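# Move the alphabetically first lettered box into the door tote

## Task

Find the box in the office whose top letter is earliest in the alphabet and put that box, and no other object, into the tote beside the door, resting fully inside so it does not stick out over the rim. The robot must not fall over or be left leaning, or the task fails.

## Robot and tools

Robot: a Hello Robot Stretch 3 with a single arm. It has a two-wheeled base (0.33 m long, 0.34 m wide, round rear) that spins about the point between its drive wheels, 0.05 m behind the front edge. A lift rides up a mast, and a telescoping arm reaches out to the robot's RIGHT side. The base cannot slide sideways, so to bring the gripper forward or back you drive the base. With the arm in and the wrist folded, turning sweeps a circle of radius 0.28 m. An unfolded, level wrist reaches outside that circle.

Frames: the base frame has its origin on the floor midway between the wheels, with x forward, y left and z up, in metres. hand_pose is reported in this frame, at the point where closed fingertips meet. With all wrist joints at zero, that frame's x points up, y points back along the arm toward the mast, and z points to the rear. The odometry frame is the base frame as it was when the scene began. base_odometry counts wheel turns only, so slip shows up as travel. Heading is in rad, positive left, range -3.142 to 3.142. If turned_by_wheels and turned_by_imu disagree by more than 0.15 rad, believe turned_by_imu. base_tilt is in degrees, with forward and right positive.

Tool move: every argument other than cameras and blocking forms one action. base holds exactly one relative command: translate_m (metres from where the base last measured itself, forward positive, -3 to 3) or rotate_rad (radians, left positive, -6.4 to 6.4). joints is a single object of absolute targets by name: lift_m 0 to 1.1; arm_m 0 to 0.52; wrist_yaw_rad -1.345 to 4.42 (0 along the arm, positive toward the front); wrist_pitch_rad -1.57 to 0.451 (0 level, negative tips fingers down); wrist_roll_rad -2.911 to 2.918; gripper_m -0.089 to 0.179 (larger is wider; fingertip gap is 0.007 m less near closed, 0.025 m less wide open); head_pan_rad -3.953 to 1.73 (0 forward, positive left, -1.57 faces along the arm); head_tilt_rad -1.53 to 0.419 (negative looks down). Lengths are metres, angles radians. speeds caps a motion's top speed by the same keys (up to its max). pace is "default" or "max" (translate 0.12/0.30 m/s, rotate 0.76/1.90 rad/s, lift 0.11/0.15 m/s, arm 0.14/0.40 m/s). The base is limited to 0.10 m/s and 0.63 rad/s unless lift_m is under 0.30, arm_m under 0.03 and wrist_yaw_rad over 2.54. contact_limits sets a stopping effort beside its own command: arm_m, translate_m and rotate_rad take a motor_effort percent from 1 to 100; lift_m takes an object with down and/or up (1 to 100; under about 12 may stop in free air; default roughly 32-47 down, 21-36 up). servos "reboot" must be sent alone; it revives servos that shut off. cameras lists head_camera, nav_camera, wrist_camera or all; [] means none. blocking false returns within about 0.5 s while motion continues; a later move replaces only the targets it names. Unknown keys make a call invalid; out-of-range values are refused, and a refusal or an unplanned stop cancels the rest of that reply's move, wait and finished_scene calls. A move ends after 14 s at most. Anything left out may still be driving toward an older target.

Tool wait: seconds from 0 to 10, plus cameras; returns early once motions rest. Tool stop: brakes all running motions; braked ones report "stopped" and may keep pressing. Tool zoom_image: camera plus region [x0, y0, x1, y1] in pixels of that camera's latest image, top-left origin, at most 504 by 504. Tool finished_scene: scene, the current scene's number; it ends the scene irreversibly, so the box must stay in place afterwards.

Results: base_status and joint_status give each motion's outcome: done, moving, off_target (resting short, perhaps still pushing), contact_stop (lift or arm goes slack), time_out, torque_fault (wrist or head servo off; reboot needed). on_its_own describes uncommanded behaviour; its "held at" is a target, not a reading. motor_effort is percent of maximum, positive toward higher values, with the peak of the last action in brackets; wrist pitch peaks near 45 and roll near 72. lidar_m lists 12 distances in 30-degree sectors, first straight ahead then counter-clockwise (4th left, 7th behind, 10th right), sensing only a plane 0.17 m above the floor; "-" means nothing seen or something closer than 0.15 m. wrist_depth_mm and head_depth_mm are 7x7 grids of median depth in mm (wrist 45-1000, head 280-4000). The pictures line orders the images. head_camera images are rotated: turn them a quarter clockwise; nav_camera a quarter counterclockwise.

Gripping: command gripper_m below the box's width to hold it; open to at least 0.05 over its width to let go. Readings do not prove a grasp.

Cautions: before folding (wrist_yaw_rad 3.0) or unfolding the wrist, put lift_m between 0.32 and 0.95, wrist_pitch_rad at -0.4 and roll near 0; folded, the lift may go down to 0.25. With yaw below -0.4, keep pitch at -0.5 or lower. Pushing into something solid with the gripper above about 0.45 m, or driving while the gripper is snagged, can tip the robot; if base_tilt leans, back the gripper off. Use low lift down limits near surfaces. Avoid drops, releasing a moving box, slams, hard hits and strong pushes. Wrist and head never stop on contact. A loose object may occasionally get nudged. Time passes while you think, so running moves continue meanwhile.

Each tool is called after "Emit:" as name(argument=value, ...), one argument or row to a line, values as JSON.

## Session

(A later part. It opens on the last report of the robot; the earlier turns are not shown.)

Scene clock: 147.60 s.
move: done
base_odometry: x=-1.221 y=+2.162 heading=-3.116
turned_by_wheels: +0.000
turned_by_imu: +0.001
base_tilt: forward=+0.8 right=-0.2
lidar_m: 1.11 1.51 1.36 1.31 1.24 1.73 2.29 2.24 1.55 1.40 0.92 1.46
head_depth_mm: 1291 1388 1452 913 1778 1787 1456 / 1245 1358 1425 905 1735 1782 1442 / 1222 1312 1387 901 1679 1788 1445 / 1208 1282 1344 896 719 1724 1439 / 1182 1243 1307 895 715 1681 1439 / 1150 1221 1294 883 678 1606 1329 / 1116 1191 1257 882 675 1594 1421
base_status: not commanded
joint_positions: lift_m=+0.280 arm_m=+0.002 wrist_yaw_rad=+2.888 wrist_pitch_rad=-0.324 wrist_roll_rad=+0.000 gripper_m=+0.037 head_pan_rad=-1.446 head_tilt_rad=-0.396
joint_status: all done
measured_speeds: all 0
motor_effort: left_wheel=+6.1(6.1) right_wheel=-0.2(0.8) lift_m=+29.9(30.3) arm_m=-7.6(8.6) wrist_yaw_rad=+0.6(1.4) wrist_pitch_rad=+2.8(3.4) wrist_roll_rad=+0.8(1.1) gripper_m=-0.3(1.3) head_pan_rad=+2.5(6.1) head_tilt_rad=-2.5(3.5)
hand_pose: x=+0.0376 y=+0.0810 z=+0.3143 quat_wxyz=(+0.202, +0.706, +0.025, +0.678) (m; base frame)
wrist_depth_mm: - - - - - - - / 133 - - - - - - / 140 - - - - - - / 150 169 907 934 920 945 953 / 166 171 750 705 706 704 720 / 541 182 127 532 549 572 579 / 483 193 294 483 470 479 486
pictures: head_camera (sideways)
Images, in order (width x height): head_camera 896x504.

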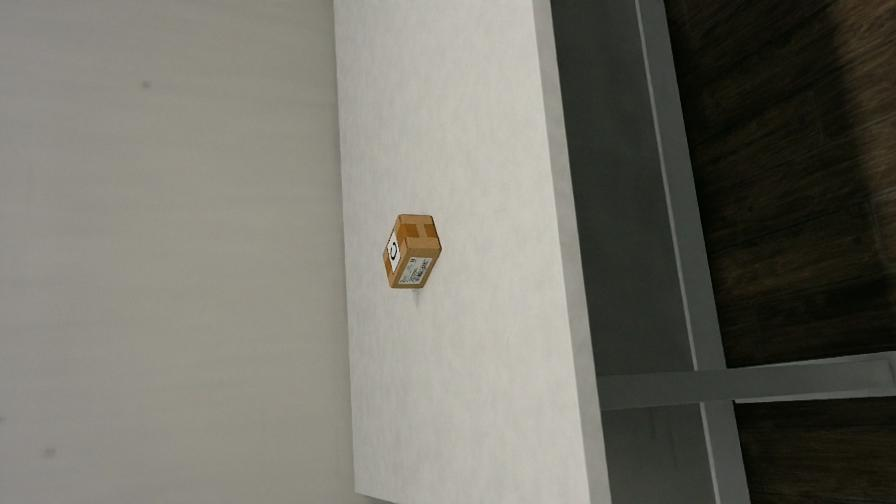

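Emit:
zoom_image(
  camera="head_camera",
  region=[378, 228, 414, 274],
)

Scaled by 10.957 from the camera's 896x504 image, which has a finer 1280x720 frame.

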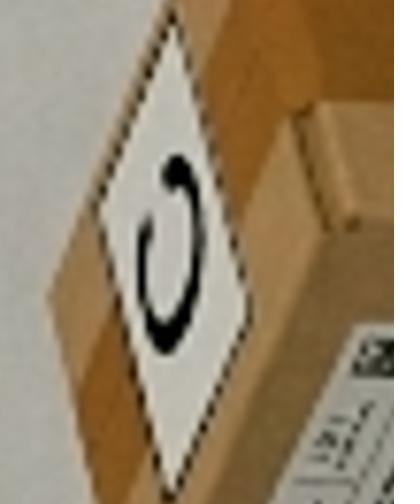

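Emit:
move(
  base={"rotate_rad": 1.43},
  joints={"head_pan_rad": -2.6, "head_tilt_rad": -0.47},
  pace="max",
  cameras=[],
)

Emit:
move(
  base={"translate_m": -0.383},
  pace="max",
  cameras=["head_camera"],
)

Emit:
zoom_image(
  camera="head_camera",
  region=[350, 180, 490, 320],
)

Scene clock: 220.57 s.
move: done
base_odometry: x=-1.221 y=+2.162 heading=-1.686
turned_by_wheels: +1.430
turned_by_imu: +1.425
base_tilt: forward=+1.1 right=-0.3
lidar_m: 1.31 1.64 1.24 1.73 2.25 1.55 1.45 0.92 1.40 1.13 1.11 1.35
head_depth_mm: 1171 1254 1190 767 1667 1660 1380 / 1173 1257 1177 763 1673 1667 1373 / 1166 1259 1177 757 1668 1645 1376 / 1164 1253 1183 756 1623 1539 1332 / 1169 1263 1316 752 1650 1632 1359 / 1166 1260 1371 1483 1664 1640 1352 / 1168 1264 1374 1512 1673 1634 1360
base_status: done
joint_positions: lift_m=+0.280 arm_m=+0.002 wrist_yaw_rad=+2.888 wrist_pitch_rad=-0.324 wrist_roll_rad=+0.000 gripper_m=+0.037 head_pan_rad=-2.612 head_tilt_rad=-0.472
joint_status: all done
measured_speeds: translate_m=+0.000 rotate_rad=+0.000 lift_m=+0.000 arm_m=+0.000 wrist_yaw_rad=+0.000 wrist_pitch_rad=+0.000 wrist_roll_rad=+0.000 head_pan_rad=+0.024 head_tilt_rad=+0.000
motor_effort: left_wheel=-6.7(17.3) right_wheel=+8.0(16.8) lift_m=+29.4(29.9) arm_m=-17.6(17.6) wrist_yaw_rad=+0.4(1.3) wrist_pitch_rad=+3.2(3.5) wrist_roll_rad=+0.8(1.1) gripper_m=+0.6(1.1) head_pan_rad=+2.4(5.8) head_tilt_rad=-0.2(4.4)
hand_pose: x=+0.0376 y=+0.0810 z=+0.3143 quat_wxyz=(+0.202, +0.706, +0.025, +0.678) (m; base frame)
wrist_depth_mm: - - - - - - - / 133 - - - - - - / 140 - - - - - - / 150 169 946 946 950 963 883 / 167 172 743 725 713 709 712 / 544 182 128 531 549 570 574 / 481 193 292 488 467 477 478
pictures: none
No camera images: "cameras" was empty.

Scene clock: 223.13 s.
move: done
base_odometry: x=-1.177 y=+2.543 heading=-1.687
turned_by_wheels: +0.000
turned_by_imu: +0.000
base_tilt: forward=+0.9 right=-0.2
lidar_m: 1.69 1.52 1.84 2.14 2.03 1.20 1.12 1.06 0.63 1.40 1.28 1.77
head_depth_mm: 887 959 1029 763 563 447 379 / 890 961 1024 762 562 444 379 / 890 960 1016 759 561 444 388 / 892 964 1020 686 559 443 387 / 894 962 1016 753 557 443 386 / 893 965 1029 750 555 441 385 / 894 965 1033 749 556 441 385
base_status: done
joint_positions: lift_m=+0.280 arm_m=+0.002 wrist_yaw_rad=+2.888 wrist_pitch_rad=-0.324 wrist_roll_rad=+0.000 gripper_m=+0.037 head_pan_rad=-2.601 head_tilt_rad=-0.472
joint_status: not commanded
measured_speeds: all 0
motor_effort: left_wheel=-7.1(14.2) right_wheel=+0.6(11.7) lift_m=+29.0(29.6) arm_m=-22.6(23.6) wrist_yaw_rad=+0.7(1.4) wrist_pitch_rad=+3.1(3.4) wrist_roll_rad=+0.9(1.1) gripper_m=-0.1(1.2) head_pan_rad=+2.1(4.2) head_tilt_rad=+0.5(1.9)
hand_pose: x=+0.0376 y=+0.0810 z=+0.3143 quat_wxyz=(+0.202, +0.706, +0.025, +0.678) (m; base frame)
wrist_depth_mm: - - - - - - - / 133 - - - - - - / 140 - - - - - - / 149 169 913 925 941 953 954 / 167 171 732 711 700 714 725 / 549 183 128 531 559 567 567 / 476 194 292 480 462 481 484
pictures: head_camera (sideways)
Images, in order (width x height): head_camera 896x504.

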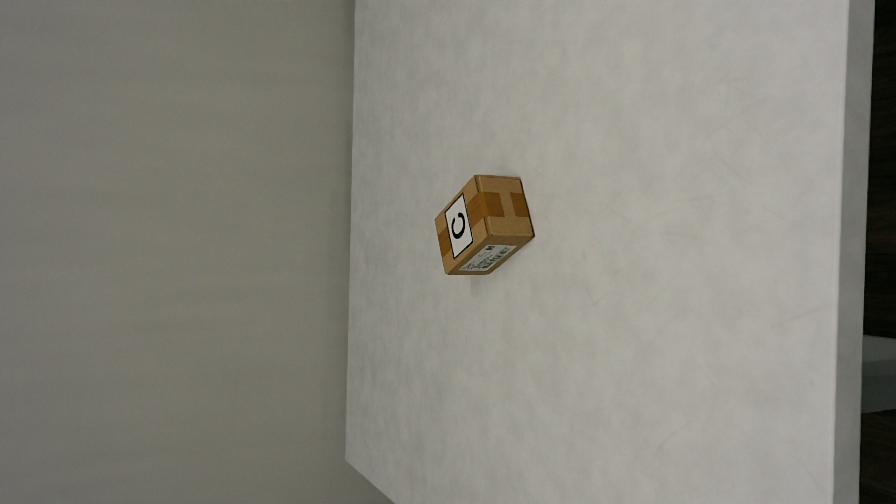

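Scaled by 3.600 from the camera's 896x504 image, which has a finer 1280x720 frame.

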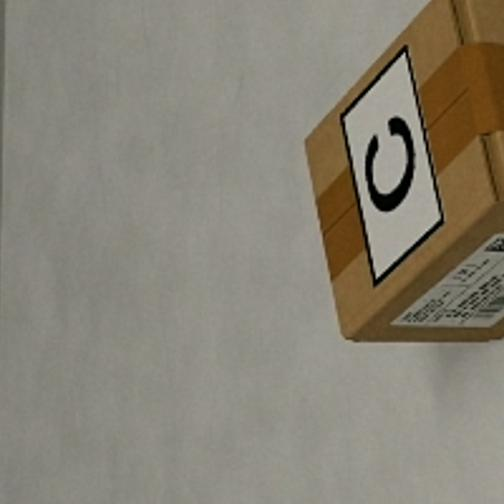

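Emit:
move(
  base={"rotate_rad": -1.035},
  joints={"lift_m": 0.6, "wrist_pitch_rad": -0.4, "head_pan_rad": -1.57, "head_tilt_rad": -0.55},
  pace="max",
  cameras=[],
)

Emit:
move(
  base={"translate_m": 0.036},
  joints={"lift_m": 1.098, "wrist_yaw_rad": 1.3},
  pace="max",
  cameras=[],
)

Emit:
move(
  joints={"wrist_yaw_rad": 0.0, "wrist_pitch_rad": -0.9, "wrist_roll_rad": -0.39, "gripper_m": 0.16},
  pace="max",
  cameras=["head_camera"],
)

Emit:
move(
  joints={"arm_m": 0.22, "wrist_pitch_rad": -1.0},
  contact_limits={"arm_m": 35},
  cameras=["wrist_camera", "head_camera"],
)

Scene clock: 257.87 s.
move: done
base_odometry: x=-1.177 y=+2.543 heading=-2.721
turned_by_wheels: -1.035
turned_by_imu: -1.030
base_tilt: forward=+0.9 right=+0.0
lidar_m: 1.27 1.77 1.69 1.52 1.84 2.14 2.03 1.20 1.11 1.06 0.63 1.42
head_depth_mm: 880 960 931 656 507 413 1247 / 881 962 934 654 504 412 1236 / 888 961 926 604 504 411 1251 / 887 968 930 624 503 410 1234 / 886 965 923 651 502 410 1218 / 890 966 919 649 502 410 1109 / 895 976 970 648 501 407 1264
base_status: done
joint_positions: lift_m=+0.600 arm_m=+0.002 wrist_yaw_rad=+2.888 wrist_pitch_rad=-0.416 wrist_roll_rad=+0.000 gripper_m=+0.037 head_pan_rad=-1.565 head_tilt_rad=-0.549
joint_status: all done
measured_speeds: all 0
motor_effort: left_wheel=+8.0(14.0) right_wheel=-6.4(16.3) lift_m=+29.2(33.0) arm_m=-22.1(23.5) wrist_yaw_rad=+0.8(1.4) wrist_pitch_rad=+2.8(5.6) wrist_roll_rad=+0.8(1.1) gripper_m=-0.2(1.3) head_pan_rad=-1.9(5.9) head_tilt_rad=-2.6(5.7)
hand_pose: x=+0.0350 y=+0.0708 z=+0.6132 quat_wxyz=(+0.232, +0.704, +0.058, +0.668) (m; base frame)
wrist_depth_mm: - - - - - - - / 135 - - - - - - / 145 171 - - - - - / 162 178 - - - - - / - 182 - - - - - / 906 198 128 828 870 887 892 / 765 764 748 771 739 773 769
pictures: none
No camera images: "cameras" was empty.

Scene clock: 261.97 s.
move: done
base_odometry: x=-1.209 y=+2.528 heading=-2.721
turned_by_wheels: +0.000
turned_by_imu: +0.001
base_tilt: forward=+1.1 right=-0.1
lidar_m: 1.24 1.73 1.67 1.52 1.86 2.17 2.07 1.23 1.11 0.62 0.62 1.43
head_depth_mm: - - - - - 392 1252 / - - - - - 391 1243 / 888 - 985 - - 391 1247 / 884 966 927 680 - - 1273 / 885 967 921 678 - - 1188 / 885 974 973 - - - 1249 / 890 964 - - - 388 1234
base_status: done
joint_positions: lift_m=+1.098 arm_m=+0.002 wrist_yaw_rad=+1.303 wrist_pitch_rad=-0.416 wrist_roll_rad=+0.000 gripper_m=+0.037 head_pan_rad=-1.570 head_tilt_rad=-0.550
joint_status: all done
measured_speeds: all 0
motor_effort: left_wheel=+10.5(14.1) right_wheel=-0.7(6.8) lift_m=+30.3(32.5) arm_m=-18.8(22.4) wrist_yaw_rad=-2.1(7.3) wrist_pitch_rad=+2.8(3.1) wrist_roll_rad=+0.9(1.2) gripper_m=-0.5(1.3) head_pan_rad=-3.5(4.6) head_tilt_rad=-3.0(4.7)
hand_pose: x=+0.1952 y=-0.2062 z=+1.1106 quat_wxyz=(+0.639, +0.536, -0.461, +0.303) (m; base frame)
wrist_depth_mm: - - - - - - - / - - - - - - - / - - - - - - - / - - - - - - - / - - - - - - 404 / - - 127 - 146 355 353 / - - - - 293 301 302
pictures: none
No camera images: "cameras" was empty.

Scene clock: 263.73 s.
move: done
base_odometry: x=-1.209 y=+2.528 heading=-2.721
turned_by_wheels: +0.000
turned_by_imu: +0.000
base_tilt: forward=+1.0 right=+0.0
lidar_m: 1.24 1.73 1.67 1.52 1.86 2.17 2.07 1.23 1.11 0.62 0.62 1.43
head_depth_mm: - - - - - - 1219 / - - - - - - - / 883 - 1016 - - - 1238 / 885 971 984 - 503 400 1240 / 882 968 972 622 501 379 1077 / 886 968 919 648 502 409 1236 / 886 968 1030 647 501 408 1246
base_status: not commanded
joint_positions: lift_m=+1.098 arm_m=+0.002 wrist_yaw_rad=+0.003 wrist_pitch_rad=-0.907 wrist_roll_rad=-0.386 gripper_m=+0.160 head_pan_rad=-1.570 head_tilt_rad=-0.550
joint_status: all done
measured_speeds: all 0
motor_effort: left_wheel=+10.4(10.7) right_wheel=+0.0(0.9) lift_m=+29.8(30.6) arm_m=-17.2(19.1) wrist_yaw_rad=-2.5(6.2) wrist_pitch_rad=+0.9(4.7) wrist_roll_rad=-0.7(2.2) gripper_m=+0.9(93.9) head_pan_rad=-3.1(4.1) head_tilt_rad=-2.2(4.0)
hand_pose: x=-0.0211 y=-0.2857 z=+1.0197 quat_wxyz=(+0.746, +0.364, -0.501, -0.244) (m; base frame)
wrist_depth_mm: 276 295 322 350 335 406 - / 253 270 291 317 342 386 412 / 236 250 268 288 312 345 385 / 219 232 244 266 287 312 341 / - 216 230 246 262 285 308 / 954 125 220 227 243 120 281 / 892 948 - - 229 234 112
pictures: head_camera (sideways)
Images, in order (width x height): head_camera 896x504.

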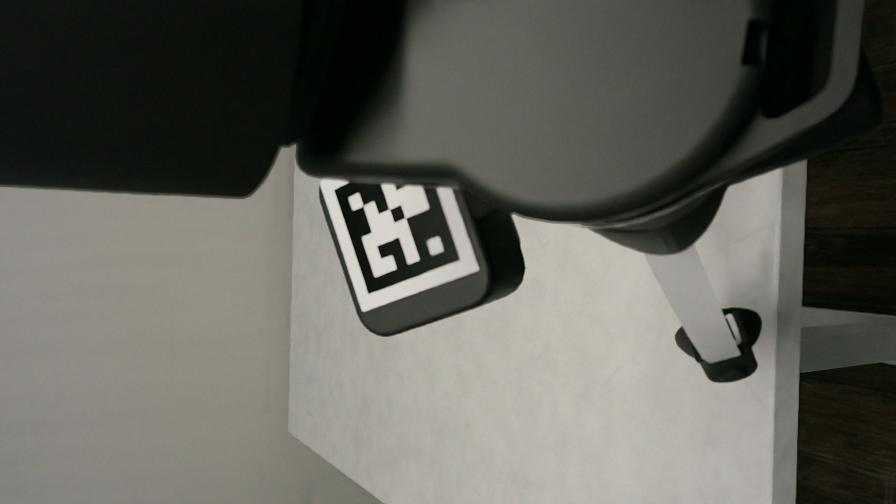

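Scene clock: 266.57 s.
move: done
base_odometry: x=-1.209 y=+2.528 heading=-2.721
turned_by_wheels: +0.000
turned_by_imu: +0.000
base_tilt: forward=+0.9 right=-0.1
lidar_m: 1.24 1.73 1.67 1.52 1.86 2.17 2.07 1.23 1.10 0.62 0.62 1.43
head_depth_mm: - - 935 631 506 412 1240 / - - 318 603 505 411 1245 / 872 923 319 588 503 410 1240 / 888 942 868 601 502 410 1233 / 885 962 921 650 502 409 1076 / 890 969 912 649 502 409 1249 / 890 972 1030 646 501 409 1237
base_status: not commanded
joint_positions: lift_m=+1.098 arm_m=+0.220 wrist_yaw_rad=+0.003 wrist_pitch_rad=-1.006 wrist_roll_rad=-0.386 gripper_m=+0.160 head_pan_rad=-1.570 head_tilt_rad=-0.550
joint_status: all done
measured_speeds: all 0
motor_effort: left_wheel=+10.4(10.8) right_wheel=-0.6(0.9) lift_m=+30.1(30.3) arm_m=+23.1(28.4) wrist_yaw_rad=-2.7(2.7) wrist_pitch_rad=+0.8(3.4) wrist_roll_rad=-0.4(0.7) gripper_m=+0.1(1.5) head_pan_rad=-2.8(4.4) head_tilt_rad=-2.5(4.1)
contact_limits: arm_m 35 (drawing in: default 40, maximum 55; extending or still: default 49, maximum 70)
hand_pose: x=-0.0212 y=-0.4819 z=+1.0070 quat_wxyz=(+0.727, +0.401, -0.488, -0.268) (m; base frame)
wrist_depth_mm: 249 260 278 299 322 354 386 / 233 246 261 269 231 323 350 / 217 229 243 252 213 296 321 / 208 217 228 239 248 275 296 / 196 205 216 229 241 256 274 / 188 125 203 215 228 122 253 / 114 179 194 204 214 223 110
pictures: head_camera (sideways), wrist_camera
Images, in order (width x height): head_camera 896x504, wrist_camera 644x364.

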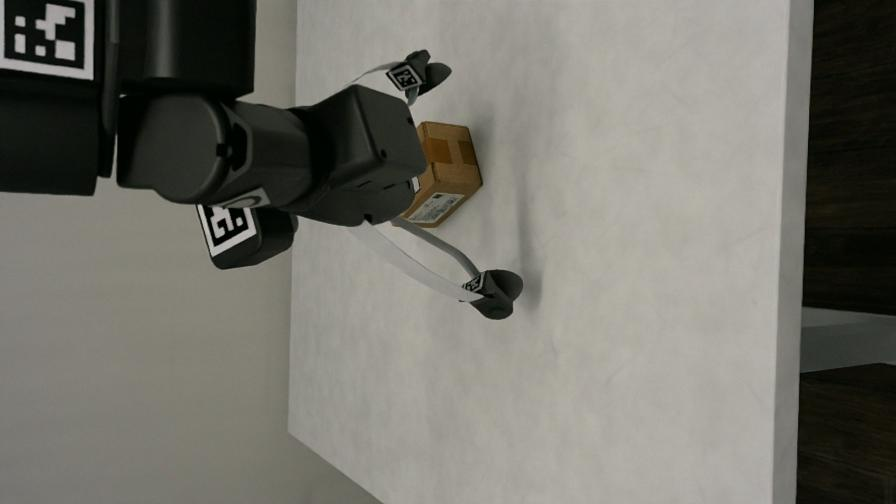

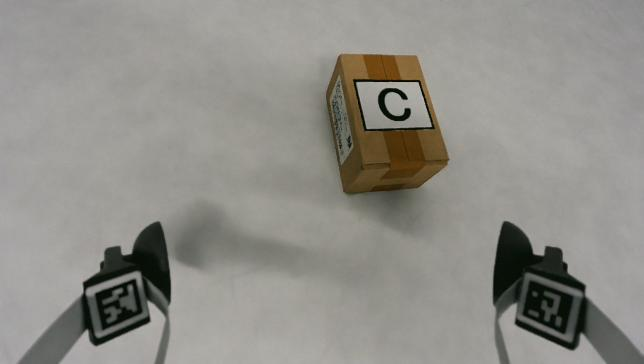

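Emit:
move(
  base={"translate_m": -0.007},
  joints={"wrist_pitch_rad": -1.4, "wrist_roll_rad": -0.43},
  pace="max",
  cameras=[],
)

Emit:
move(
  joints={"arm_m": 0.425},
  speeds={"arm_m": 0.14},
  contact_limits={"arm_m": 35},
  cameras=["wrist_camera"],
)

Scene clock: 312.57 s.
move: done
base_odometry: x=-1.203 y=+2.531 heading=-2.721
turned_by_wheels: +0.000
turned_by_imu: +0.001
base_tilt: forward=+1.1 right=+0.1
lidar_m: 1.25 1.75 1.68 1.52 1.85 2.17 2.06 1.22 1.11 0.62 0.62 1.43
head_depth_mm: - - 930 655 491 412 1247 / - - 290 581 489 411 1244 / 872 - 296 343 504 410 1235 / 885 967 392 579 488 411 1241 / 888 965 920 650 456 409 1083 / 889 968 912 645 500 408 1208 / 889 975 1027 646 499 408 1239
base_status: done
joint_positions: lift_m=+1.098 arm_m=+0.220 wrist_yaw_rad=+0.003 wrist_pitch_rad=-1.397 wrist_roll_rad=-0.426 gripper_m=+0.160 head_pan_rad=-1.570 head_tilt_rad=-0.550
joint_status: all done
measured_speeds: all 0
motor_effort: left_wheel=-2.9(7.6) right_wheel=-6.8(10.6) lift_m=+29.4(29.7) arm_m=+12.6(15.2) wrist_yaw_rad=-2.0(2.7) wrist_pitch_rad=-1.0(4.1) wrist_roll_rad=-0.8(2.9) gripper_m=+0.0(1.0) head_pan_rad=-3.1(3.5) head_tilt_rad=-2.2(3.5)
contact_limits: arm_m 35 (drawing in: default 40, maximum 55; extending or still: default 49, maximum 70)
hand_pose: x=-0.0215 y=-0.3856 z=+0.9797 quat_wxyz=(+0.644, +0.541, -0.414, -0.348) (m; base frame)
wrist_depth_mm: 188 191 195 197 200 203 207 / 187 189 193 196 199 202 207 / 186 189 192 196 198 203 206 / 187 189 192 195 198 201 204 / 184 188 191 194 197 199 204 / 185 125 191 193 197 136 203 / 113 186 191 193 195 199 110
pictures: none
No camera images: "cameras" was empty.

Scene clock: 315.30 s.
move: done
base_odometry: x=-1.203 y=+2.531 heading=-2.721
turned_by_wheels: +0.000
turned_by_imu: +0.000
base_tilt: forward=+0.9 right=-0.3
lidar_m: 1.24 1.74 1.68 1.52 1.85 2.17 2.06 1.22 1.11 0.62 0.62 1.43
head_depth_mm: 867 960 935 655 506 412 1247 / 420 947 877 627 505 412 1237 / 436 460 536 601 504 410 1248 / 884 952 870 623 502 410 1236 / 887 966 916 648 502 409 1078 / 888 969 918 645 501 408 1218 / 888 973 1029 646 499 407 1237
base_status: not commanded
joint_positions: lift_m=+1.098 arm_m=+0.425 wrist_yaw_rad=+0.003 wrist_pitch_rad=-1.398 wrist_roll_rad=-0.426 gripper_m=+0.160 head_pan_rad=-1.570 head_tilt_rad=-0.550
joint_status: all done
measured_speeds: all 0
motor_effort: left_wheel=-3.2(3.2) right_wheel=-7.1(7.2) lift_m=+29.1(29.6) arm_m=+22.9(26.7) wrist_yaw_rad=-2.1(2.7) wrist_pitch_rad=-0.6(1.0) wrist_roll_rad=-0.5(0.9) gripper_m=-0.4(1.2) head_pan_rad=-2.4(3.8) head_tilt_rad=-1.6(3.0)
contact_limits: arm_m 35 (drawing in: default 40, maximum 55; extending or still: default 49, maximum 70)
hand_pose: x=-0.0215 y=-0.5903 z=+0.9797 quat_wxyz=(+0.644, +0.542, -0.413, -0.348) (m; base frame)
wrist_depth_mm: 187 190 193 196 199 202 205 / 187 189 192 196 198 201 205 / 185 188 192 195 198 201 205 / 187 189 191 145 198 200 204 / 185 187 191 144 196 199 204 / 184 125 190 143 197 136 203 / - 185 190 144 195 198 110
pictures: wrist_camera
Images, in order (width x height): wrist_camera 644x364.

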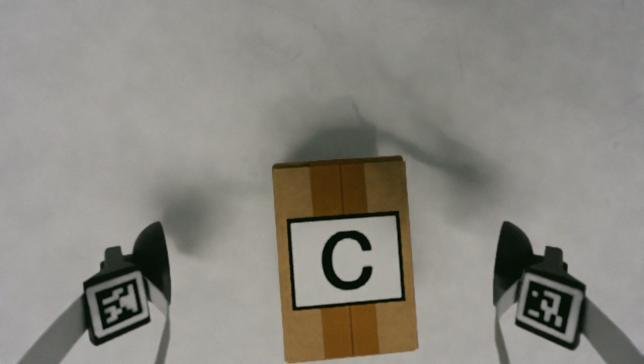

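Emit:
move(
  joints={"lift_m": 1.085},
  contact_limits={"lift_m": {"down": 14}},
  cameras=[],
)

Emit:
move(
  joints={"gripper_m": 0.02},
  cameras=[],
)

Emit:
move(
  joints={"lift_m": 1.1, "wrist_pitch_rad": -1.25},
  cameras=["wrist_camera"],
)

Emit:
move(
  joints={"arm_m": 0.0, "wrist_pitch_rad": -0.4, "wrist_roll_rad": 0.0},
  speeds={"arm_m": 0.25},
  cameras=[],
)

Emit:
move(
  joints={"wrist_yaw_rad": 1.57},
  cameras=["wrist_camera"],
)

Scene clock: 342.57 s.
move: done
base_odometry: x=-1.203 y=+2.531 heading=-2.721
turned_by_wheels: +0.000
turned_by_imu: +0.001
base_tilt: forward=+0.9 right=-0.1
lidar_m: 1.25 1.74 1.68 1.52 1.85 2.16 2.06 1.23 1.11 0.62 0.62 1.43
head_depth_mm: 434 966 935 656 506 412 1243 / 426 472 877 627 505 412 1241 / 444 463 529 601 504 411 1244 / 885 953 874 600 503 409 1240 / 883 973 916 647 501 409 1077 / 891 975 920 647 500 410 1212 / 890 968 1027 647 500 409 1248
base_status: not commanded
joint_positions: lift_m=+1.085 arm_m=+0.425 wrist_yaw_rad=+0.003 wrist_pitch_rad=-1.398 wrist_roll_rad=-0.426 gripper_m=+0.160 head_pan_rad=-1.570 head_tilt_rad=-0.550
joint_status: all done
measured_speeds: all 0
motor_effort: left_wheel=-3.1(3.3) right_wheel=-6.1(6.9) lift_m=+20.6(26.0) arm_m=+7.2(10.6) wrist_yaw_rad=-2.3(2.7) wrist_pitch_rad=-0.4(1.0) wrist_roll_rad=-0.6(0.8) gripper_m=+0.8(1.2) head_pan_rad=-2.1(3.5) head_tilt_rad=-1.8(3.0)
contact_limits: arm_m 35 (drawing in: default 40, maximum 55; extending or still: default 49, maximum 70); lift_m down 14 (down: maximum 72; up: maximum 65)
hand_pose: x=-0.0215 y=-0.5903 z=+0.9672 quat_wxyz=(+0.644, +0.542, -0.413, -0.348) (m; base frame)
wrist_depth_mm: 175 177 180 183 186 189 191 / 175 177 180 183 184 189 192 / 174 176 179 182 185 189 191 / 174 175 178 133 134 187 190 / 173 174 178 131 134 186 191 / 172 125 177 131 134 137 190 / 113 123 177 131 133 185 110
pictures: none
No camera images: "cameras" was empty.

Scene clock: 344.50 s.
move: done
base_odometry: x=-1.203 y=+2.531 heading=-2.721
turned_by_wheels: +0.000
turned_by_imu: +0.000
base_tilt: forward=+1.1 right=-0.2
lidar_m: 1.25 1.74 1.68 1.52 1.86 2.17 2.06 1.22 1.11 0.62 0.62 1.43
head_depth_mm: 432 963 927 654 507 413 1248 / 426 470 877 655 505 412 1241 / 445 463 526 598 505 411 1249 / 884 953 923 619 503 409 1241 / 887 968 918 649 502 409 1074 / 890 975 918 649 501 409 1206 / 888 973 1022 646 501 408 1236
base_status: not commanded
joint_positions: lift_m=+1.085 arm_m=+0.425 wrist_yaw_rad=+0.003 wrist_pitch_rad=-1.412 wrist_roll_rad=-0.426 gripper_m=+0.021 head_pan_rad=-1.570 head_tilt_rad=-0.550
joint_status: all done
measured_speeds: all 0
motor_effort: left_wheel=-1.1(3.1) right_wheel=-7.9(8.1) lift_m=+20.5(20.9) arm_m=-0.6(7.1) wrist_yaw_rad=-1.7(2.7) wrist_pitch_rad=+1.8(2.2) wrist_roll_rad=-0.6(0.9) gripper_m=-24.3(98.3) head_pan_rad=-0.4(3.6) head_tilt_rad=-1.3(2.7)
contact_limits: arm_m 35 (drawing in: default 40, maximum 55; extending or still: default 49, maximum 70); lift_m down 14 (down: maximum 72; up: maximum 65)
hand_pose: x=-0.0215 y=-0.5868 z=+0.9669 quat_wxyz=(+0.640, +0.546, -0.411, -0.351) (m; base frame)
wrist_depth_mm: 176 178 180 183 186 187 190 / 176 177 179 183 185 187 191 / 176 177 180 181 184 187 189 / 175 178 178 132 184 186 190 / 175 178 156 132 158 188 190 / 175 176 130 131 128 187 189 / 175 113 178 131 184 187 189
pictures: none
No camera images: "cameras" was empty.

Scene clock: 345.30 s.
move: done
base_odometry: x=-1.203 y=+2.531 heading=-2.721
turned_by_wheels: +0.000
turned_by_imu: +0.000
base_tilt: forward=+0.9 right=-0.2
lidar_m: 1.25 1.74 1.67 1.52 1.86 2.16 2.06 1.23 1.11 0.62 0.63 1.43
head_depth_mm: 867 959 930 655 506 413 1248 / 421 951 874 653 503 411 1239 / 435 465 614 612 503 410 1238 / 885 952 918 629 503 410 1244 / 887 966 919 649 503 409 1077 / 890 977 912 647 499 408 1211 / 891 973 1031 646 500 408 1233
base_status: not commanded
joint_positions: lift_m=+1.098 arm_m=+0.425 wrist_yaw_rad=+0.003 wrist_pitch_rad=-1.259 wrist_roll_rad=-0.427 gripper_m=+0.021 head_pan_rad=-1.570 head_tilt_rad=-0.550
joint_status: all done
joint sent to its limit — lift_m, upper limit.
measured_speeds: all 0
motor_effort: left_wheel=-0.9(1.4) right_wheel=-5.8(8.0) lift_m=+30.3(31.6) arm_m=-3.8(4.0) wrist_yaw_rad=-2.1(2.4) wrist_pitch_rad=+1.8(7.6) wrist_roll_rad=-0.3(0.7) gripper_m=-19.8(24.5) head_pan_rad=-1.0(2.4) head_tilt_rad=-1.0(3.0)
contact_limits: arm_m 35 (drawing in: default 40, maximum 55; extending or still: default 49, maximum 70)
hand_pose: x=-0.0214 y=-0.6258 z=+0.9850 quat_wxyz=(+0.680, +0.496, -0.436, -0.318) (m; base frame)
wrist_depth_mm: 200 206 213 220 229 236 245 / 195 201 207 213 221 231 240 / 190 196 203 210 216 224 233 / 187 191 196 133 210 217 226 / 184 189 192 132 147 214 222 / 179 184 130 132 130 208 216 / 177 179 185 132 197 205 210
pictures: wrist_camera
Images, in order (width x height): wrist_camera 644x364.

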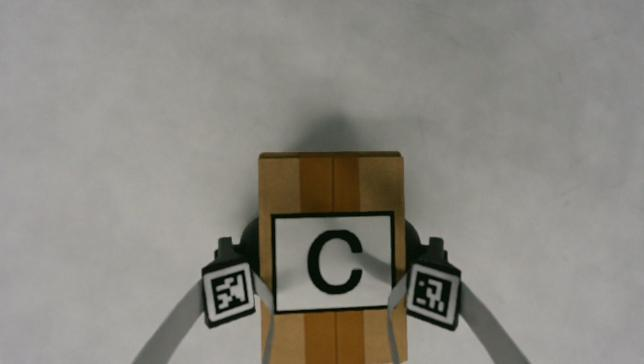

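Scene clock: 349.07 s.
move: done
base_odometry: x=-1.203 y=+2.531 heading=-2.721
turned_by_wheels: +0.000
turned_by_imu: +0.001
base_tilt: forward=+1.1 right=-0.2
lidar_m: 1.24 1.74 1.68 1.53 1.85 2.16 2.06 1.22 1.11 0.62 0.62 1.43
head_depth_mm: - - - - - - 1275 / - - - - - - 1277 / 881 - - - - - 1244 / 885 966 921 577 503 410 1242 / 886 970 916 650 503 409 1077 / 887 972 918 645 500 409 1207 / 889 970 1031 645 500 409 1238
base_status: not commanded
joint_positions: lift_m=+1.098 arm_m=+0.002 wrist_yaw_rad=+0.003 wrist_pitch_rad=-0.428 wrist_roll_rad=-0.005 gripper_m=+0.021 head_pan_rad=-1.570 head_tilt_rad=-0.550
joint_status: all done
joint sent to its limit — arm_m, lower limit.
measured_speeds: all 0
motor_effort: left_wheel=-0.9(1.4) right_wheel=-5.6(6.5) lift_m=+30.3(30.7) arm_m=-23.3(25.5) wrist_yaw_rad=-2.0(2.7) wrist_pitch_rad=+4.8(8.5) wrist_roll_rad=+2.3(4.4) gripper_m=-19.4(20.6) head_pan_rad=-1.4(2.8) head_tilt_rad=-1.7(2.4)
hand_pose: x=-0.0209 y=-0.3699 z=+1.1080 quat_wxyz=(+0.693, +0.152, -0.689, -0.149) (m; base frame)
wrist_depth_mm: - - - - - - - / - - - - - - - / - - - - - - - / - - - 132 135 - - / 427 399 151 132 135 401 405 / 342 354 130 132 130 352 348 / 296 104 291 131 282 298 300
pictures: none
No camera images: "cameras" was empty.

Scene clock: 350.87 s.
move: done
base_odometry: x=-1.203 y=+2.531 heading=-2.721
turned_by_wheels: +0.000
turned_by_imu: +0.000
base_tilt: forward=+1.0 right=-0.1
lidar_m: 1.24 1.75 1.67 1.52 1.86 2.17 2.06 1.22 1.11 0.62 0.63 1.43
head_depth_mm: - - - - - 392 1244 / - - - - - 391 1246 / 884 - 982 - - 390 1246 / 884 967 926 677 - - 1234 / 887 969 916 650 - - 1220 / 887 971 913 678 - - 1232 / 887 977 1029 - - - 1265
base_status: not commanded
joint_positions: lift_m=+1.098 arm_m=+0.002 wrist_yaw_rad=+1.567 wrist_pitch_rad=-0.428 wrist_roll_rad=-0.005 gripper_m=+0.021 head_pan_rad=-1.570 head_tilt_rad=-0.550
joint_status: all done
measured_speeds: all 0
motor_effort: left_wheel=-1.2(1.4) right_wheel=-6.1(6.6) lift_m=+30.5(30.6) arm_m=-22.6(23.6) wrist_yaw_rad=+4.0(6.1) wrist_pitch_rad=+4.9(5.4) wrist_roll_rad=+2.3(2.6) gripper_m=-18.5(19.8) head_pan_rad=-0.5(2.1) head_tilt_rad=+0.0(2.2)
hand_pose: x=+0.2017 y=-0.1478 z=+1.1080 quat_wxyz=(+0.597, +0.593, -0.382, +0.382) (m; base frame)
wrist_depth_mm: - - - - - - - / - - - - - - - / - - - - - - - / - - - 133 - - - / - - 160 132 148 - - / - - 130 132 130 - 337 / - - - 132 134 297 298
pictures: wrist_camera
Images, in order (width x height): wrist_camera 644x364.

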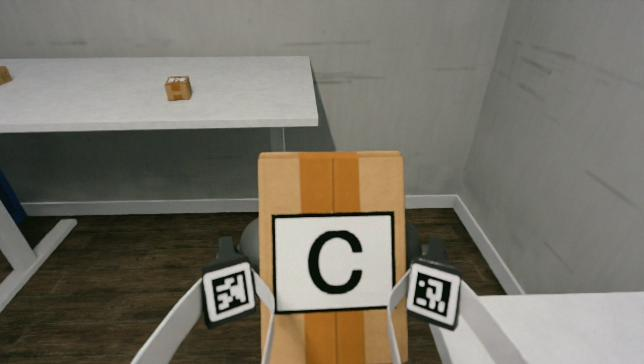

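Emit:
move(
  joints={"lift_m": 0.29},
  pace="max",
  blocking=false,
  cameras=[],
)

Emit:
wait(
  seconds=0.9,
  cameras=[],
)

Emit:
move(
  joints={"wrist_yaw_rad": 2.6},
  pace="max",
  blocking=false,
  cameras=[],
)

Emit:
wait(
  seconds=0.8,
  cameras=[],
)

Emit:
move(
  base={"rotate_rad": -0.6126},
  pace="max",
  cameras=[],
)

Emit:
move(
  base={"translate_m": -2.003},
  pace="max",
  cameras=[],
)

Emit:
move(
  base={"rotate_rad": -0.958},
  joints={"head_pan_rad": -3.14, "head_tilt_rad": -0.6},
  pace="max",
  cameras=[],
)

Emit:
move(
  base={"translate_m": -1.3},
  pace="max",
  cameras=["head_camera"],
)

Scene clock: 364.70 s.
move: moving
base_odometry: x=-1.203 y=+2.531 heading=-2.721
turned_by_wheels: +0.000
turned_by_imu: +0.001
base_tilt: forward=+0.9 right=-0.1
lidar_m: 1.24 1.74 1.68 1.52 1.86 2.17 2.06 1.22 1.11 0.62 0.62 1.43
head_depth_mm: 877 956 - - - - 1280 / 880 951 - - - - 1277 / 882 949 - - - - 1267 / 882 965 924 647 521 - - / 887 970 915 647 517 - - / 888 963 914 646 518 - - / 892 976 1030 676 - - -
base_status: not commanded
joint_positions: lift_m=+1.058 arm_m=+0.002 wrist_yaw_rad=+1.567 wrist_pitch_rad=-0.427 wrist_roll_rad=-0.005 gripper_m=+0.021 head_pan_rad=-1.570 head_tilt_rad=-0.550
joint_status: lift_m moving
measured_speeds: translate_m=+0.000 rotate_rad=+0.000 lift_m=-0.148 arm_m=+0.000 wrist_yaw_rad=+0.000 wrist_pitch_rad=+0.000 wrist_roll_rad=+0.000 head_pan_rad=+0.000 head_tilt_rad=+0.000
motor_effort: left_wheel=-0.9(1.2) right_wheel=-6.0(6.5) lift_m=+21.0(27.1) arm_m=-22.3(22.7) wrist_yaw_rad=+3.4(3.9) wrist_pitch_rad=+5.0(5.2) wrist_roll_rad=+2.3(2.5) gripper_m=-19.0(20.3) head_pan_rad=-0.7(1.3) head_tilt_rad=-0.3(1.1)
hand_pose: x=+0.2019 y=-0.1478 z=+1.0687 quat_wxyz=(+0.597, +0.593, -0.382, +0.383) (m; base frame)
wrist_depth_mm: - - - - - - - / - - - - - - - / - - - - - - - / - - - 133 - - - / - - 160 132 148 - - / - - 130 132 130 304 303 / - - - 132 135 263 261
pictures: none
No camera images: "cameras" was empty.

Scene clock: 365.60 s.
earlier move: moving
base_odometry: x=-1.203 y=+2.531 heading=-2.721
turned_by_wheels: +0.000
turned_by_imu: +0.000
base_tilt: forward=+1.0 right=+0.0
lidar_m: 1.24 1.74 1.68 1.52 1.86 2.17 2.06 1.22 1.11 0.62 0.62 1.43
head_depth_mm: 879 960 939 656 506 - - / 878 969 933 653 505 434 - / 885 959 926 653 503 434 - / 887 970 921 651 503 410 1245 / 882 964 919 648 501 409 1077 / 881 973 918 647 500 409 998 / 892 971 1026 649 500 409 -
base_status: not commanded
joint_positions: lift_m=+0.923 arm_m=+0.002 wrist_yaw_rad=+1.567 wrist_pitch_rad=-0.427 wrist_roll_rad=-0.005 gripper_m=+0.021 head_pan_rad=-1.570 head_tilt_rad=-0.550
joint_status: lift_m moving
measured_speeds: translate_m=+0.000 rotate_rad=+0.000 lift_m=-0.150 arm_m=+0.000 wrist_yaw_rad=+0.000 wrist_pitch_rad=+0.000 wrist_roll_rad=+0.000 head_pan_rad=+0.000 head_tilt_rad=+0.000
motor_effort: left_wheel=-1.0(1.2) right_wheel=-6.1(6.5) lift_m=+22.0(27.1) arm_m=-22.0(22.7) wrist_yaw_rad=+3.2(4.1) wrist_pitch_rad=+4.8(5.2) wrist_roll_rad=+2.4(2.5) gripper_m=-19.3(20.3) head_pan_rad=-0.9(2.1) head_tilt_rad=-0.2(1.1)
hand_pose: x=+0.2019 y=-0.1478 z=+0.9339 quat_wxyz=(+0.597, +0.593, -0.382, +0.383) (m; base frame)
wrist_depth_mm: - - - - - - - / - - - - - - - / - - - - - - - / - - - 133 - 219 209 / - - 160 132 147 188 167 / - - 130 133 130 - 144 / - - - 132 135 - 136
wait: 0.90 s; no rest
pictures: none
No camera images: "cameras" was empty.

Scene clock: 366.10 s.
move: moving
base_odometry: x=-1.203 y=+2.531 heading=-2.721
turned_by_wheels: +0.000
turned_by_imu: +0.000
base_tilt: forward=+1.1 right=+0.0
lidar_m: 1.25 1.74 1.68 1.52 1.85 2.17 2.06 1.22 1.11 0.62 0.62 1.43
head_depth_mm: 879 961 934 657 506 412 373 / 884 963 931 655 504 411 1224 / 885 968 926 652 503 412 372 / 882 966 925 650 503 410 371 / 888 971 925 649 503 409 1039 / 889 973 917 645 502 409 1218 / 892 977 1022 646 501 408 1241
base_status: not commanded
joint_positions: lift_m=+0.848 arm_m=+0.002 wrist_yaw_rad=+2.409 wrist_pitch_rad=-0.427 wrist_roll_rad=-0.004 gripper_m=+0.021 head_pan_rad=-1.570 head_tilt_rad=-0.550
joint_status: lift_m moving; wrist_yaw_rad moving
measured_speeds: translate_m=+0.000 rotate_rad=+0.000 lift_m=-0.150 arm_m=+0.000 wrist_yaw_rad=+2.068 wrist_pitch_rad=+0.000 wrist_roll_rad=+0.000 head_pan_rad=+0.000 head_tilt_rad=+0.000
motor_effort: left_wheel=-1.1(1.3) right_wheel=-6.3(6.4) lift_m=+19.7(22.5) arm_m=-21.8(22.2) wrist_yaw_rad=-1.1(10.3) wrist_pitch_rad=+4.8(5.1) wrist_roll_rad=+2.2(2.3) gripper_m=-18.9(20.0) head_pan_rad=-0.5(1.5) head_tilt_rad=+0.0(1.8)
hand_pose: x=+0.1280 y=+0.0192 z=+0.8589 quat_wxyz=(+0.388, +0.697, -0.106, +0.593) (m; base frame)
wrist_depth_mm: - - - - - - - / - - - - - - - / - - - - - - - / - - - 133 - - - / - - 159 132 148 - - / - - 130 131 130 - - / - 973 - 132 135 - -
pictures: none
No camera images: "cameras" was empty.

Scene clock: 366.90 s.
earlier move: moving
base_odometry: x=-1.203 y=+2.531 heading=-2.721
turned_by_wheels: +0.000
turned_by_imu: +0.000
base_tilt: forward=+0.9 right=-0.1
lidar_m: 1.24 1.74 1.67 1.52 1.85 2.17 2.06 1.23 1.11 0.62 0.62 1.43
head_depth_mm: 879 960 927 655 505 412 1249 / 884 963 934 654 505 412 1244 / 881 966 926 654 504 411 1243 / 885 962 924 651 503 409 1239 / 885 969 920 649 501 409 1079 / 894 974 918 650 501 409 1209 / 894 973 1024 646 499 408 1243
base_status: not commanded
joint_positions: lift_m=+0.728 arm_m=+0.002 wrist_yaw_rad=+2.597 wrist_pitch_rad=-0.427 wrist_roll_rad=-0.004 gripper_m=+0.021 head_pan_rad=-1.570 head_tilt_rad=-0.550
joint_status: lift_m moving; wrist_yaw_rad moving
measured_speeds: translate_m=+0.000 rotate_rad=+0.000 lift_m=-0.150 arm_m=+0.000 wrist_yaw_rad=+0.000 wrist_pitch_rad=+0.000 wrist_roll_rad=+0.000 head_pan_rad=+0.000 head_tilt_rad=+0.000
motor_effort: left_wheel=-1.1(1.3) right_wheel=-6.3(6.4) lift_m=+21.1(22.6) arm_m=-21.7(22.2) wrist_yaw_rad=+6.0(10.3) wrist_pitch_rad=+5.0(5.1) wrist_roll_rad=+2.3(2.3) gripper_m=-18.8(20.0) head_pan_rad=-0.4(1.7) head_tilt_rad=-0.8(1.8)
hand_pose: x=+0.0945 y=+0.0441 z=+0.7389 quat_wxyz=(+0.331, +0.704, -0.041, +0.627) (m; base frame)
wrist_depth_mm: - - - - - - - / - - - - - - - / - - - - - - - / - - - 133 - - - / - - 160 132 148 - - / - - 130 132 130 - - / 223 850 863 132 134 879 866
wait: 0.80 s; no rest
pictures: none
No camera images: "cameras" was empty.

Scene clock: 370.37 s.
move: done
base_odometry: x=-1.203 y=+2.531 heading=+2.950
turned_by_wheels: -0.612
turned_by_imu: -0.609
base_tilt: forward=+1.0 right=+0.0
lidar_m: 1.33 1.25 1.72 1.68 1.52 1.53 2.23 2.06 1.22 1.15 1.05 0.62
head_depth_mm: 1310 1409 870 658 542 1529 1303 / 1224 1332 931 653 506 1537 1289 / 1136 1241 933 654 504 1468 1299 / 1066 1171 922 651 504 445 1303 / 1014 1093 919 651 502 421 1297 / 953 1029 912 650 501 408 1255 / 907 973 918 648 500 408 371
base_status: done
joint_positions: lift_m=+0.290 arm_m=+0.002 wrist_yaw_rad=+2.597 wrist_pitch_rad=-0.427 wrist_roll_rad=-0.004 gripper_m=+0.021 head_pan_rad=-1.570 head_tilt_rad=-0.550
joint_status: all done
measured_speeds: all 0
motor_effort: left_wheel=+10.5(15.0) right_wheel=-9.6(14.3) lift_m=+21.6(24.0) arm_m=-22.7(23.8) wrist_yaw_rad=+3.4(5.9) wrist_pitch_rad=+4.8(5.2) wrist_roll_rad=+2.1(2.3) gripper_m=-19.2(20.0) head_pan_rad=+1.0(1.6) head_tilt_rad=-0.2(1.7)
hand_pose: x=+0.0944 y=+0.0441 z=+0.3006 quat_wxyz=(+0.331, +0.704, -0.041, +0.627) (m; base frame)
wrist_depth_mm: - - - - - - - / - - - - - - - / - - - - - - - / 767 762 737 133 697 778 767 / 620 615 160 132 148 621 624 / 521 525 130 132 130 516 523 / 222 104 280 132 422 445 445
pictures: none
No camera images: "cameras" was empty.

Scene clock: 378.50 s.
move: done
base_odometry: x=+0.763 y=+2.150 heading=+2.950
turned_by_wheels: +0.000
turned_by_imu: +0.004
base_tilt: forward=+1.1 right=-0.2
lidar_m: 2.50 2.34 0.57 0.60 2.49 0.79 0.53 0.48 0.49 0.61 1.28 1.86
head_depth_mm: 512 536 565 609 655 728 796 / 565 603 648 698 733 851 941 / 632 682 738 800 911 1008 1131 / 717 782 864 933 1092 1242 1268 / 835 921 1032 1185 1388 1475 1289 / 990 1108 1246 1527 1754 1526 1293 / 1232 1448 1724 2151 1874 1519 1303
base_status: done
joint_positions: lift_m=+0.290 arm_m=+0.002 wrist_yaw_rad=+2.597 wrist_pitch_rad=-0.427 wrist_roll_rad=-0.004 gripper_m=+0.021 head_pan_rad=-1.570 head_tilt_rad=-0.550
joint_status: not commanded
measured_speeds: all 0
motor_effort: left_wheel=-0.6(12.0) right_wheel=-4.2(20.3) lift_m=+28.3(28.5) arm_m=-19.9(23.1) wrist_yaw_rad=+3.1(4.1) wrist_pitch_rad=+4.9(5.2) wrist_roll_rad=+2.2(2.6) gripper_m=-18.9(20.1) head_pan_rad=+0.5(1.9) head_tilt_rad=+1.5(1.8)
hand_pose: x=+0.0944 y=+0.0442 z=+0.3006 quat_wxyz=(+0.331, +0.704, -0.040, +0.627) (m; base frame)
wrist_depth_mm: - - - - - - - / - - - - - - - / - - - 955 - - - / 761 726 694 133 707 782 775 / 628 625 160 132 148 629 626 / 518 525 130 132 130 519 520 / 221 104 279 131 421 449 451
pictures: none
No camera images: "cameras" was empty.

Scene clock: 380.53 s.
move: done
base_odometry: x=+0.763 y=+2.150 heading=+1.993
turned_by_wheels: -0.958
turned_by_imu: -0.953
base_tilt: forward=+1.0 right=-0.2
lidar_m: 1.68 1.87 2.51 1.39 0.59 0.66 2.05 0.70 0.50 0.48 0.50 0.67
head_depth_mm: 2137 2352 2649 2287 1788 1485 1270 / 2174 2360 2646 2280 1792 1477 1267 / 2163 2375 2621 2202 1785 1474 1276 / 2162 2380 2653 2184 1786 1471 1269 / 2154 2385 2671 2264 1795 1479 1264 / 2095 2020 2044 2065 1774 1454 1263 / 1393 1396 1414 1478 1509 1406 1264
base_status: done
joint_positions: lift_m=+0.290 arm_m=+0.002 wrist_yaw_rad=+2.597 wrist_pitch_rad=-0.427 wrist_roll_rad=-0.004 gripper_m=+0.021 head_pan_rad=-3.156 head_tilt_rad=-0.599
joint_status: all done
measured_speeds: translate_m=+0.000 rotate_rad=+0.000 lift_m=+0.000 arm_m=+0.000 wrist_yaw_rad=+0.000 wrist_pitch_rad=+0.000 wrist_roll_rad=+0.000 head_pan_rad=+0.024 head_tilt_rad=+0.000
motor_effort: left_wheel=+10.2(17.4) right_wheel=-7.8(16.0) lift_m=+30.0(30.6) arm_m=-22.4(23.7) wrist_yaw_rad=+2.9(3.4) wrist_pitch_rad=+4.9(5.1) wrist_roll_rad=+2.0(2.4) gripper_m=-18.7(19.9) head_pan_rad=+3.4(5.3) head_tilt_rad=-2.5(4.8)
hand_pose: x=+0.0944 y=+0.0442 z=+0.3006 quat_wxyz=(+0.331, +0.704, -0.040, +0.627) (m; base frame)
wrist_depth_mm: - - - - - - - / - - - - - - - / - - - - - - - / 759 753 739 133 708 766 781 / 613 621 160 133 148 626 616 / 525 519 131 132 131 521 514 / 222 104 279 132 424 447 444
pictures: none
No camera images: "cameras" was empty.

Scene clock: 386.23 s.
move: done
base_odometry: x=+1.296 y=+0.964 heading=+1.993
turned_by_wheels: +0.000
turned_by_imu: +0.003
base_tilt: forward=+1.2 right=-0.2
lidar_m: 1.82 0.69 0.72 1.85 1.76 1.26 1.21 0.73 0.52 0.49 0.53 0.72
head_depth_mm: 1019 1123 1242 1407 1612 1470 1260 / 1028 1128 1250 1415 1608 1477 1243 / 1025 1131 1259 1424 1626 1485 1248 / 1028 1133 1266 1438 1630 1486 1223 / 1037 1143 1271 1449 1640 1472 1238 / 1037 1145 1278 1441 1635 1484 1255 / 1036 1149 1280 1415 1553 1441 1255
base_status: done
joint_positions: lift_m=+0.290 arm_m=+0.002 wrist_yaw_rad=+2.597 wrist_pitch_rad=-0.427 wrist_roll_rad=-0.004 gripper_m=+0.021 head_pan_rad=-3.140 head_tilt_rad=-0.600
joint_status: not commanded
measured_speeds: all 0
motor_effort: left_wheel=-5.5(12.8) right_wheel=-0.1(14.0) lift_m=+29.1(31.0) arm_m=-14.6(22.5) wrist_yaw_rad=+3.0(3.6) wrist_pitch_rad=+4.7(5.3) wrist_roll_rad=+2.3(2.5) gripper_m=-19.5(20.1) head_pan_rad=+3.4(4.4) head_tilt_rad=-2.4(3.7)
hand_pose: x=+0.0943 y=+0.0442 z=+0.3006 quat_wxyz=(+0.331, +0.704, -0.040, +0.627) (m; base frame)
wrist_depth_mm: - - - - 646 - - / - - - - 688 - - / - - - 932 741 969 - / 764 768 726 133 712 773 787 / 627 618 160 132 148 622 619 / 511 518 130 132 130 517 518 / 223 104 281 132 419 444 450
pictures: head_camera (sideways)
Images, in order (width x height): head_camera 896x504.

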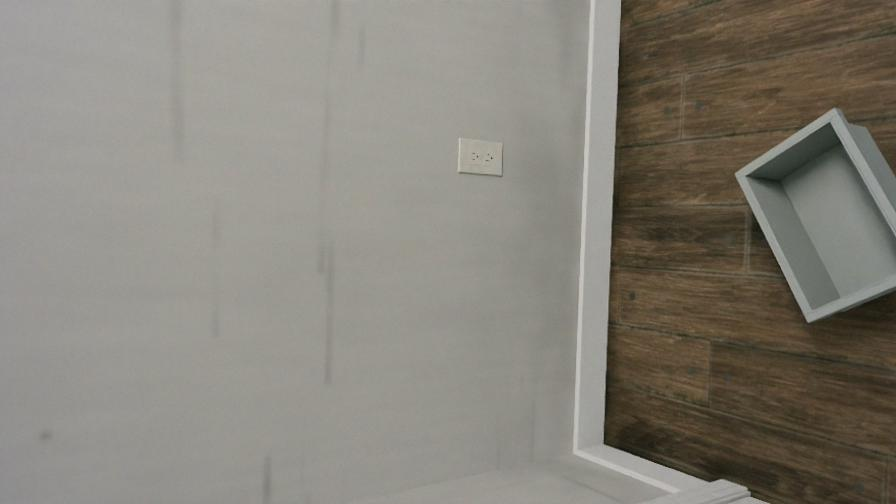

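Emit:
move(
  base={"rotate_rad": -1.574},
  joints={"head_pan_rad": -1.57, "head_tilt_rad": -0.75},
  pace="max",
  cameras=[],
)

Emit:
move(
  joints={"lift_m": 0.5},
  pace="max",
  blocking=false,
  cameras=[],
)

Emit:
move(
  joints={"wrist_yaw_rad": 0.0},
  pace="max",
  cameras=[],
)

Emit:
move(
  joints={"arm_m": 0.44, "wrist_pitch_rad": -1.4},
  speeds={"arm_m": 0.35},
  cameras=["wrist_camera", "head_camera"],
)

Scene clock: 401.00 s.
move: done
base_odometry: x=+1.296 y=+0.964 heading=+0.419
turned_by_wheels: -1.574
turned_by_imu: -1.566
base_tilt: forward=+0.9 right=-0.3
lidar_m: 0.49 0.53 0.72 1.92 0.69 0.73 1.96 1.74 1.26 1.21 0.72 0.52
head_depth_mm: 1029 1160 1334 1561 1562 1345 1188 / 1050 1171 1346 1587 1573 1312 1179 / 1051 1184 1345 1588 1567 1318 1186 / 1051 1197 1367 1613 1566 1289 1157 / 1062 1201 1389 1629 1568 1344 1185 / 1072 1209 1396 1646 1547 1346 1177 / 1073 1219 1347 1414 1416 1315 1185
base_status: done
joint_positions: lift_m=+0.290 arm_m=+0.002 wrist_yaw_rad=+2.597 wrist_pitch_rad=-0.427 wrist_roll_rad=-0.004 gripper_m=+0.021 head_pan_rad=-1.554 head_tilt_rad=-0.752
joint_status: all done
measured_speeds: translate_m=+0.000 rotate_rad=+0.000 lift_m=+0.000 arm_m=+0.000 wrist_yaw_rad=+0.000 wrist_pitch_rad=+0.000 wrist_roll_rad=+0.000 head_pan_rad=-0.024 head_tilt_rad=+0.000
motor_effort: left_wheel=+10.6(17.9) right_wheel=-8.1(16.1) lift_m=+27.3(28.1) arm_m=-23.3(23.3) wrist_yaw_rad=+3.1(3.4) wrist_pitch_rad=+5.0(5.2) wrist_roll_rad=+2.3(2.4) gripper_m=-19.0(20.0) head_pan_rad=-3.8(4.4) head_tilt_rad=-3.2(6.3)
hand_pose: x=+0.0943 y=+0.0442 z=+0.3006 quat_wxyz=(+0.331, +0.704, -0.040, +0.627) (m; base frame)
wrist_depth_mm: - - - - 536 456 374 / - - - - - 478 391 / - - - - - 500 394 / 761 753 742 133 135 509 418 / 623 613 160 132 135 510 429 / 517 522 130 132 130 508 414 / 222 104 281 132 426 454 424
pictures: none
No camera images: "cameras" was empty.

Scene clock: 401.50 s.
move: moving
base_odometry: x=+1.296 y=+0.964 heading=+0.419
turned_by_wheels: +0.000
turned_by_imu: +0.000
base_tilt: forward=+1.0 right=-0.1
lidar_m: 0.49 0.54 0.72 1.92 0.69 0.73 1.95 1.74 1.25 1.21 0.72 0.52
head_depth_mm: 1037 1170 1335 1573 1557 1352 1186 / 1046 1179 1353 1572 1550 1320 1182 / 1049 1181 1372 1598 1564 1327 1173 / 1057 1201 1361 1606 1562 1302 1174 / 1054 1205 1386 1637 1567 1340 1176 / 1065 1213 1398 1633 1554 1341 1179 / 1075 1218 1341 1449 1414 1321 1179
base_status: not commanded
joint_positions: lift_m=+0.329 arm_m=+0.002 wrist_yaw_rad=+2.597 wrist_pitch_rad=-0.427 wrist_roll_rad=-0.004 gripper_m=+0.021 head_pan_rad=-1.560 head_tilt_rad=-0.752
joint_status: lift_m moving
measured_speeds: translate_m=+0.000 rotate_rad=+0.000 lift_m=+0.148 arm_m=+0.000 wrist_yaw_rad=+0.000 wrist_pitch_rad=+0.000 wrist_roll_rad=+0.000 head_pan_rad=+0.000 head_tilt_rad=+0.000
motor_effort: left_wheel=+10.6(10.7) right_wheel=-8.0(8.5) lift_m=+31.9(32.7) arm_m=-23.0(23.5) wrist_yaw_rad=+2.9(3.3) wrist_pitch_rad=+4.8(5.1) wrist_roll_rad=+2.1(2.4) gripper_m=-18.4(19.4) head_pan_rad=-3.2(4.1) head_tilt_rad=-2.8(3.6)
hand_pose: x=+0.0943 y=+0.0442 z=+0.3401 quat_wxyz=(+0.331, +0.704, -0.040, +0.627) (m; base frame)
wrist_depth_mm: - - - - 537 452 372 / - - - - - 479 387 / - - - - - 510 398 / 827 822 795 133 135 511 412 / 668 665 160 133 135 506 430 / 569 551 130 132 130 541 429 / 222 104 307 132 453 468 436
pictures: none
No camera images: "cameras" was empty.

Scene clock: 403.20 s.
move: done
base_odometry: x=+1.296 y=+0.964 heading=+0.419
turned_by_wheels: +0.000
turned_by_imu: +0.000
base_tilt: forward=+1.2 right=-0.2
lidar_m: 0.49 0.54 0.72 1.92 0.69 0.73 1.96 1.74 1.26 1.21 0.72 0.52
head_depth_mm: 1039 1169 1344 1572 1555 1349 1180 / 1043 1177 1339 1580 1565 1314 1182 / 1049 1179 1361 1605 1559 1325 738 / 1055 1190 1364 1625 1571 1289 1141 / 1064 1198 1377 1639 1558 1364 1181 / 1062 1210 1395 1630 1559 1342 1183 / 1072 1215 1351 1465 1454 1313 1177
base_status: not commanded
joint_positions: lift_m=+0.500 arm_m=+0.002 wrist_yaw_rad=+0.003 wrist_pitch_rad=-0.426 wrist_roll_rad=-0.004 gripper_m=+0.021 head_pan_rad=-1.568 head_tilt_rad=-0.752
joint_status: all done
measured_speeds: all 0
motor_effort: left_wheel=+10.2(10.7) right_wheel=-8.2(8.5) lift_m=+29.5(33.8) arm_m=-21.6(23.3) wrist_yaw_rad=-2.4(8.7) wrist_pitch_rad=+4.6(5.2) wrist_roll_rad=+2.4(2.4) gripper_m=-18.4(20.2) head_pan_rad=-3.8(4.3) head_tilt_rad=-1.8(3.4)
hand_pose: x=-0.0208 y=-0.3701 z=+0.5108 quat_wxyz=(+0.693, +0.151, -0.689, -0.148) (m; base frame)
wrist_depth_mm: - - - - - - - / - - - - - - - / 603 - - - - - - / 670 - - 133 - - - / - 896 160 132 148 925 925 / - 754 130 131 130 782 764 / 622 633 - 132 135 642 665
pictures: none
No camera images: "cameras" was empty.

Scene clock: 407.03 s.
move: done
base_odometry: x=+1.296 y=+0.964 heading=+0.419
turned_by_wheels: +0.000
turned_by_imu: +0.001
base_tilt: forward=+0.8 right=+0.0
lidar_m: 0.49 0.53 0.72 1.91 0.69 0.73 1.96 1.74 1.26 1.21 0.72 0.52
head_depth_mm: 1037 1163 1348 1574 1559 1344 1184 / 1045 1176 1347 1535 744 610 529 / 1046 1186 1364 1514 831 1319 1186 / 1057 1186 1363 1605 1520 1309 1178 / 1064 1198 1377 1611 1562 1344 1180 / 1062 1207 1396 1635 1553 1346 1172 / 1072 1214 1365 1474 1463 1322 1175
base_status: not commanded
joint_positions: lift_m=+0.500 arm_m=+0.440 wrist_yaw_rad=+0.003 wrist_pitch_rad=-1.399 wrist_roll_rad=-0.004 gripper_m=+0.021 head_pan_rad=-1.570 head_tilt_rad=-0.752
joint_status: all done
measured_speeds: all 0
motor_effort: left_wheel=+10.1(10.6) right_wheel=-7.7(8.4) lift_m=+21.4(29.7) arm_m=+24.4(26.2) wrist_yaw_rad=-2.2(2.8) wrist_pitch_rad=-0.5(4.3) wrist_roll_rad=+2.3(2.4) gripper_m=-18.7(20.1) head_pan_rad=-2.3(4.3) head_tilt_rad=+1.1(2.2)
hand_pose: x=-0.0216 y=-0.6049 z=+0.3821 quat_wxyz=(+0.543, +0.457, -0.539, -0.454) (m; base frame)
wrist_depth_mm: 560 549 550 545 537 547 541 / 544 553 552 537 546 536 538 / 551 547 547 533 541 528 540 / 546 548 541 132 134 531 535 / 544 533 542 132 135 529 530 / 544 547 130 132 131 523 528 / 538 522 534 132 135 524 517
pictures: head_camera (sideways), wrist_camera
Images, in order (width x height): head_camera 896x504, wrist_camera 644x364.

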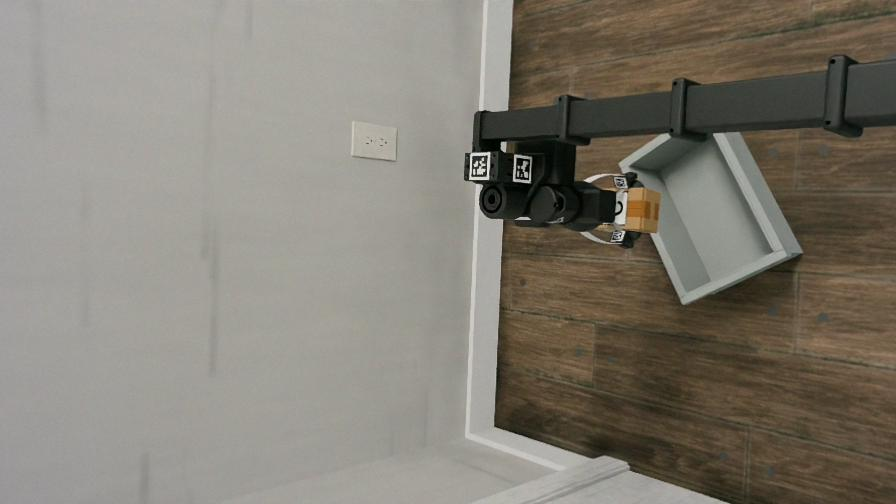

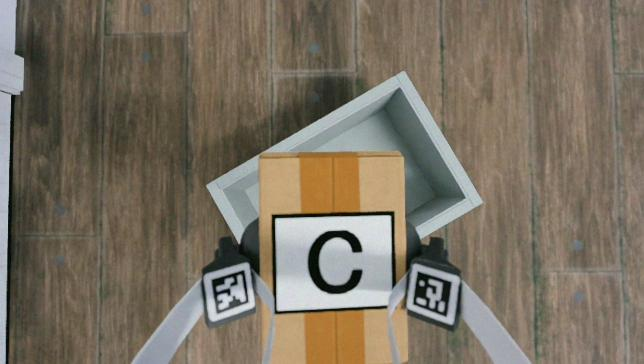

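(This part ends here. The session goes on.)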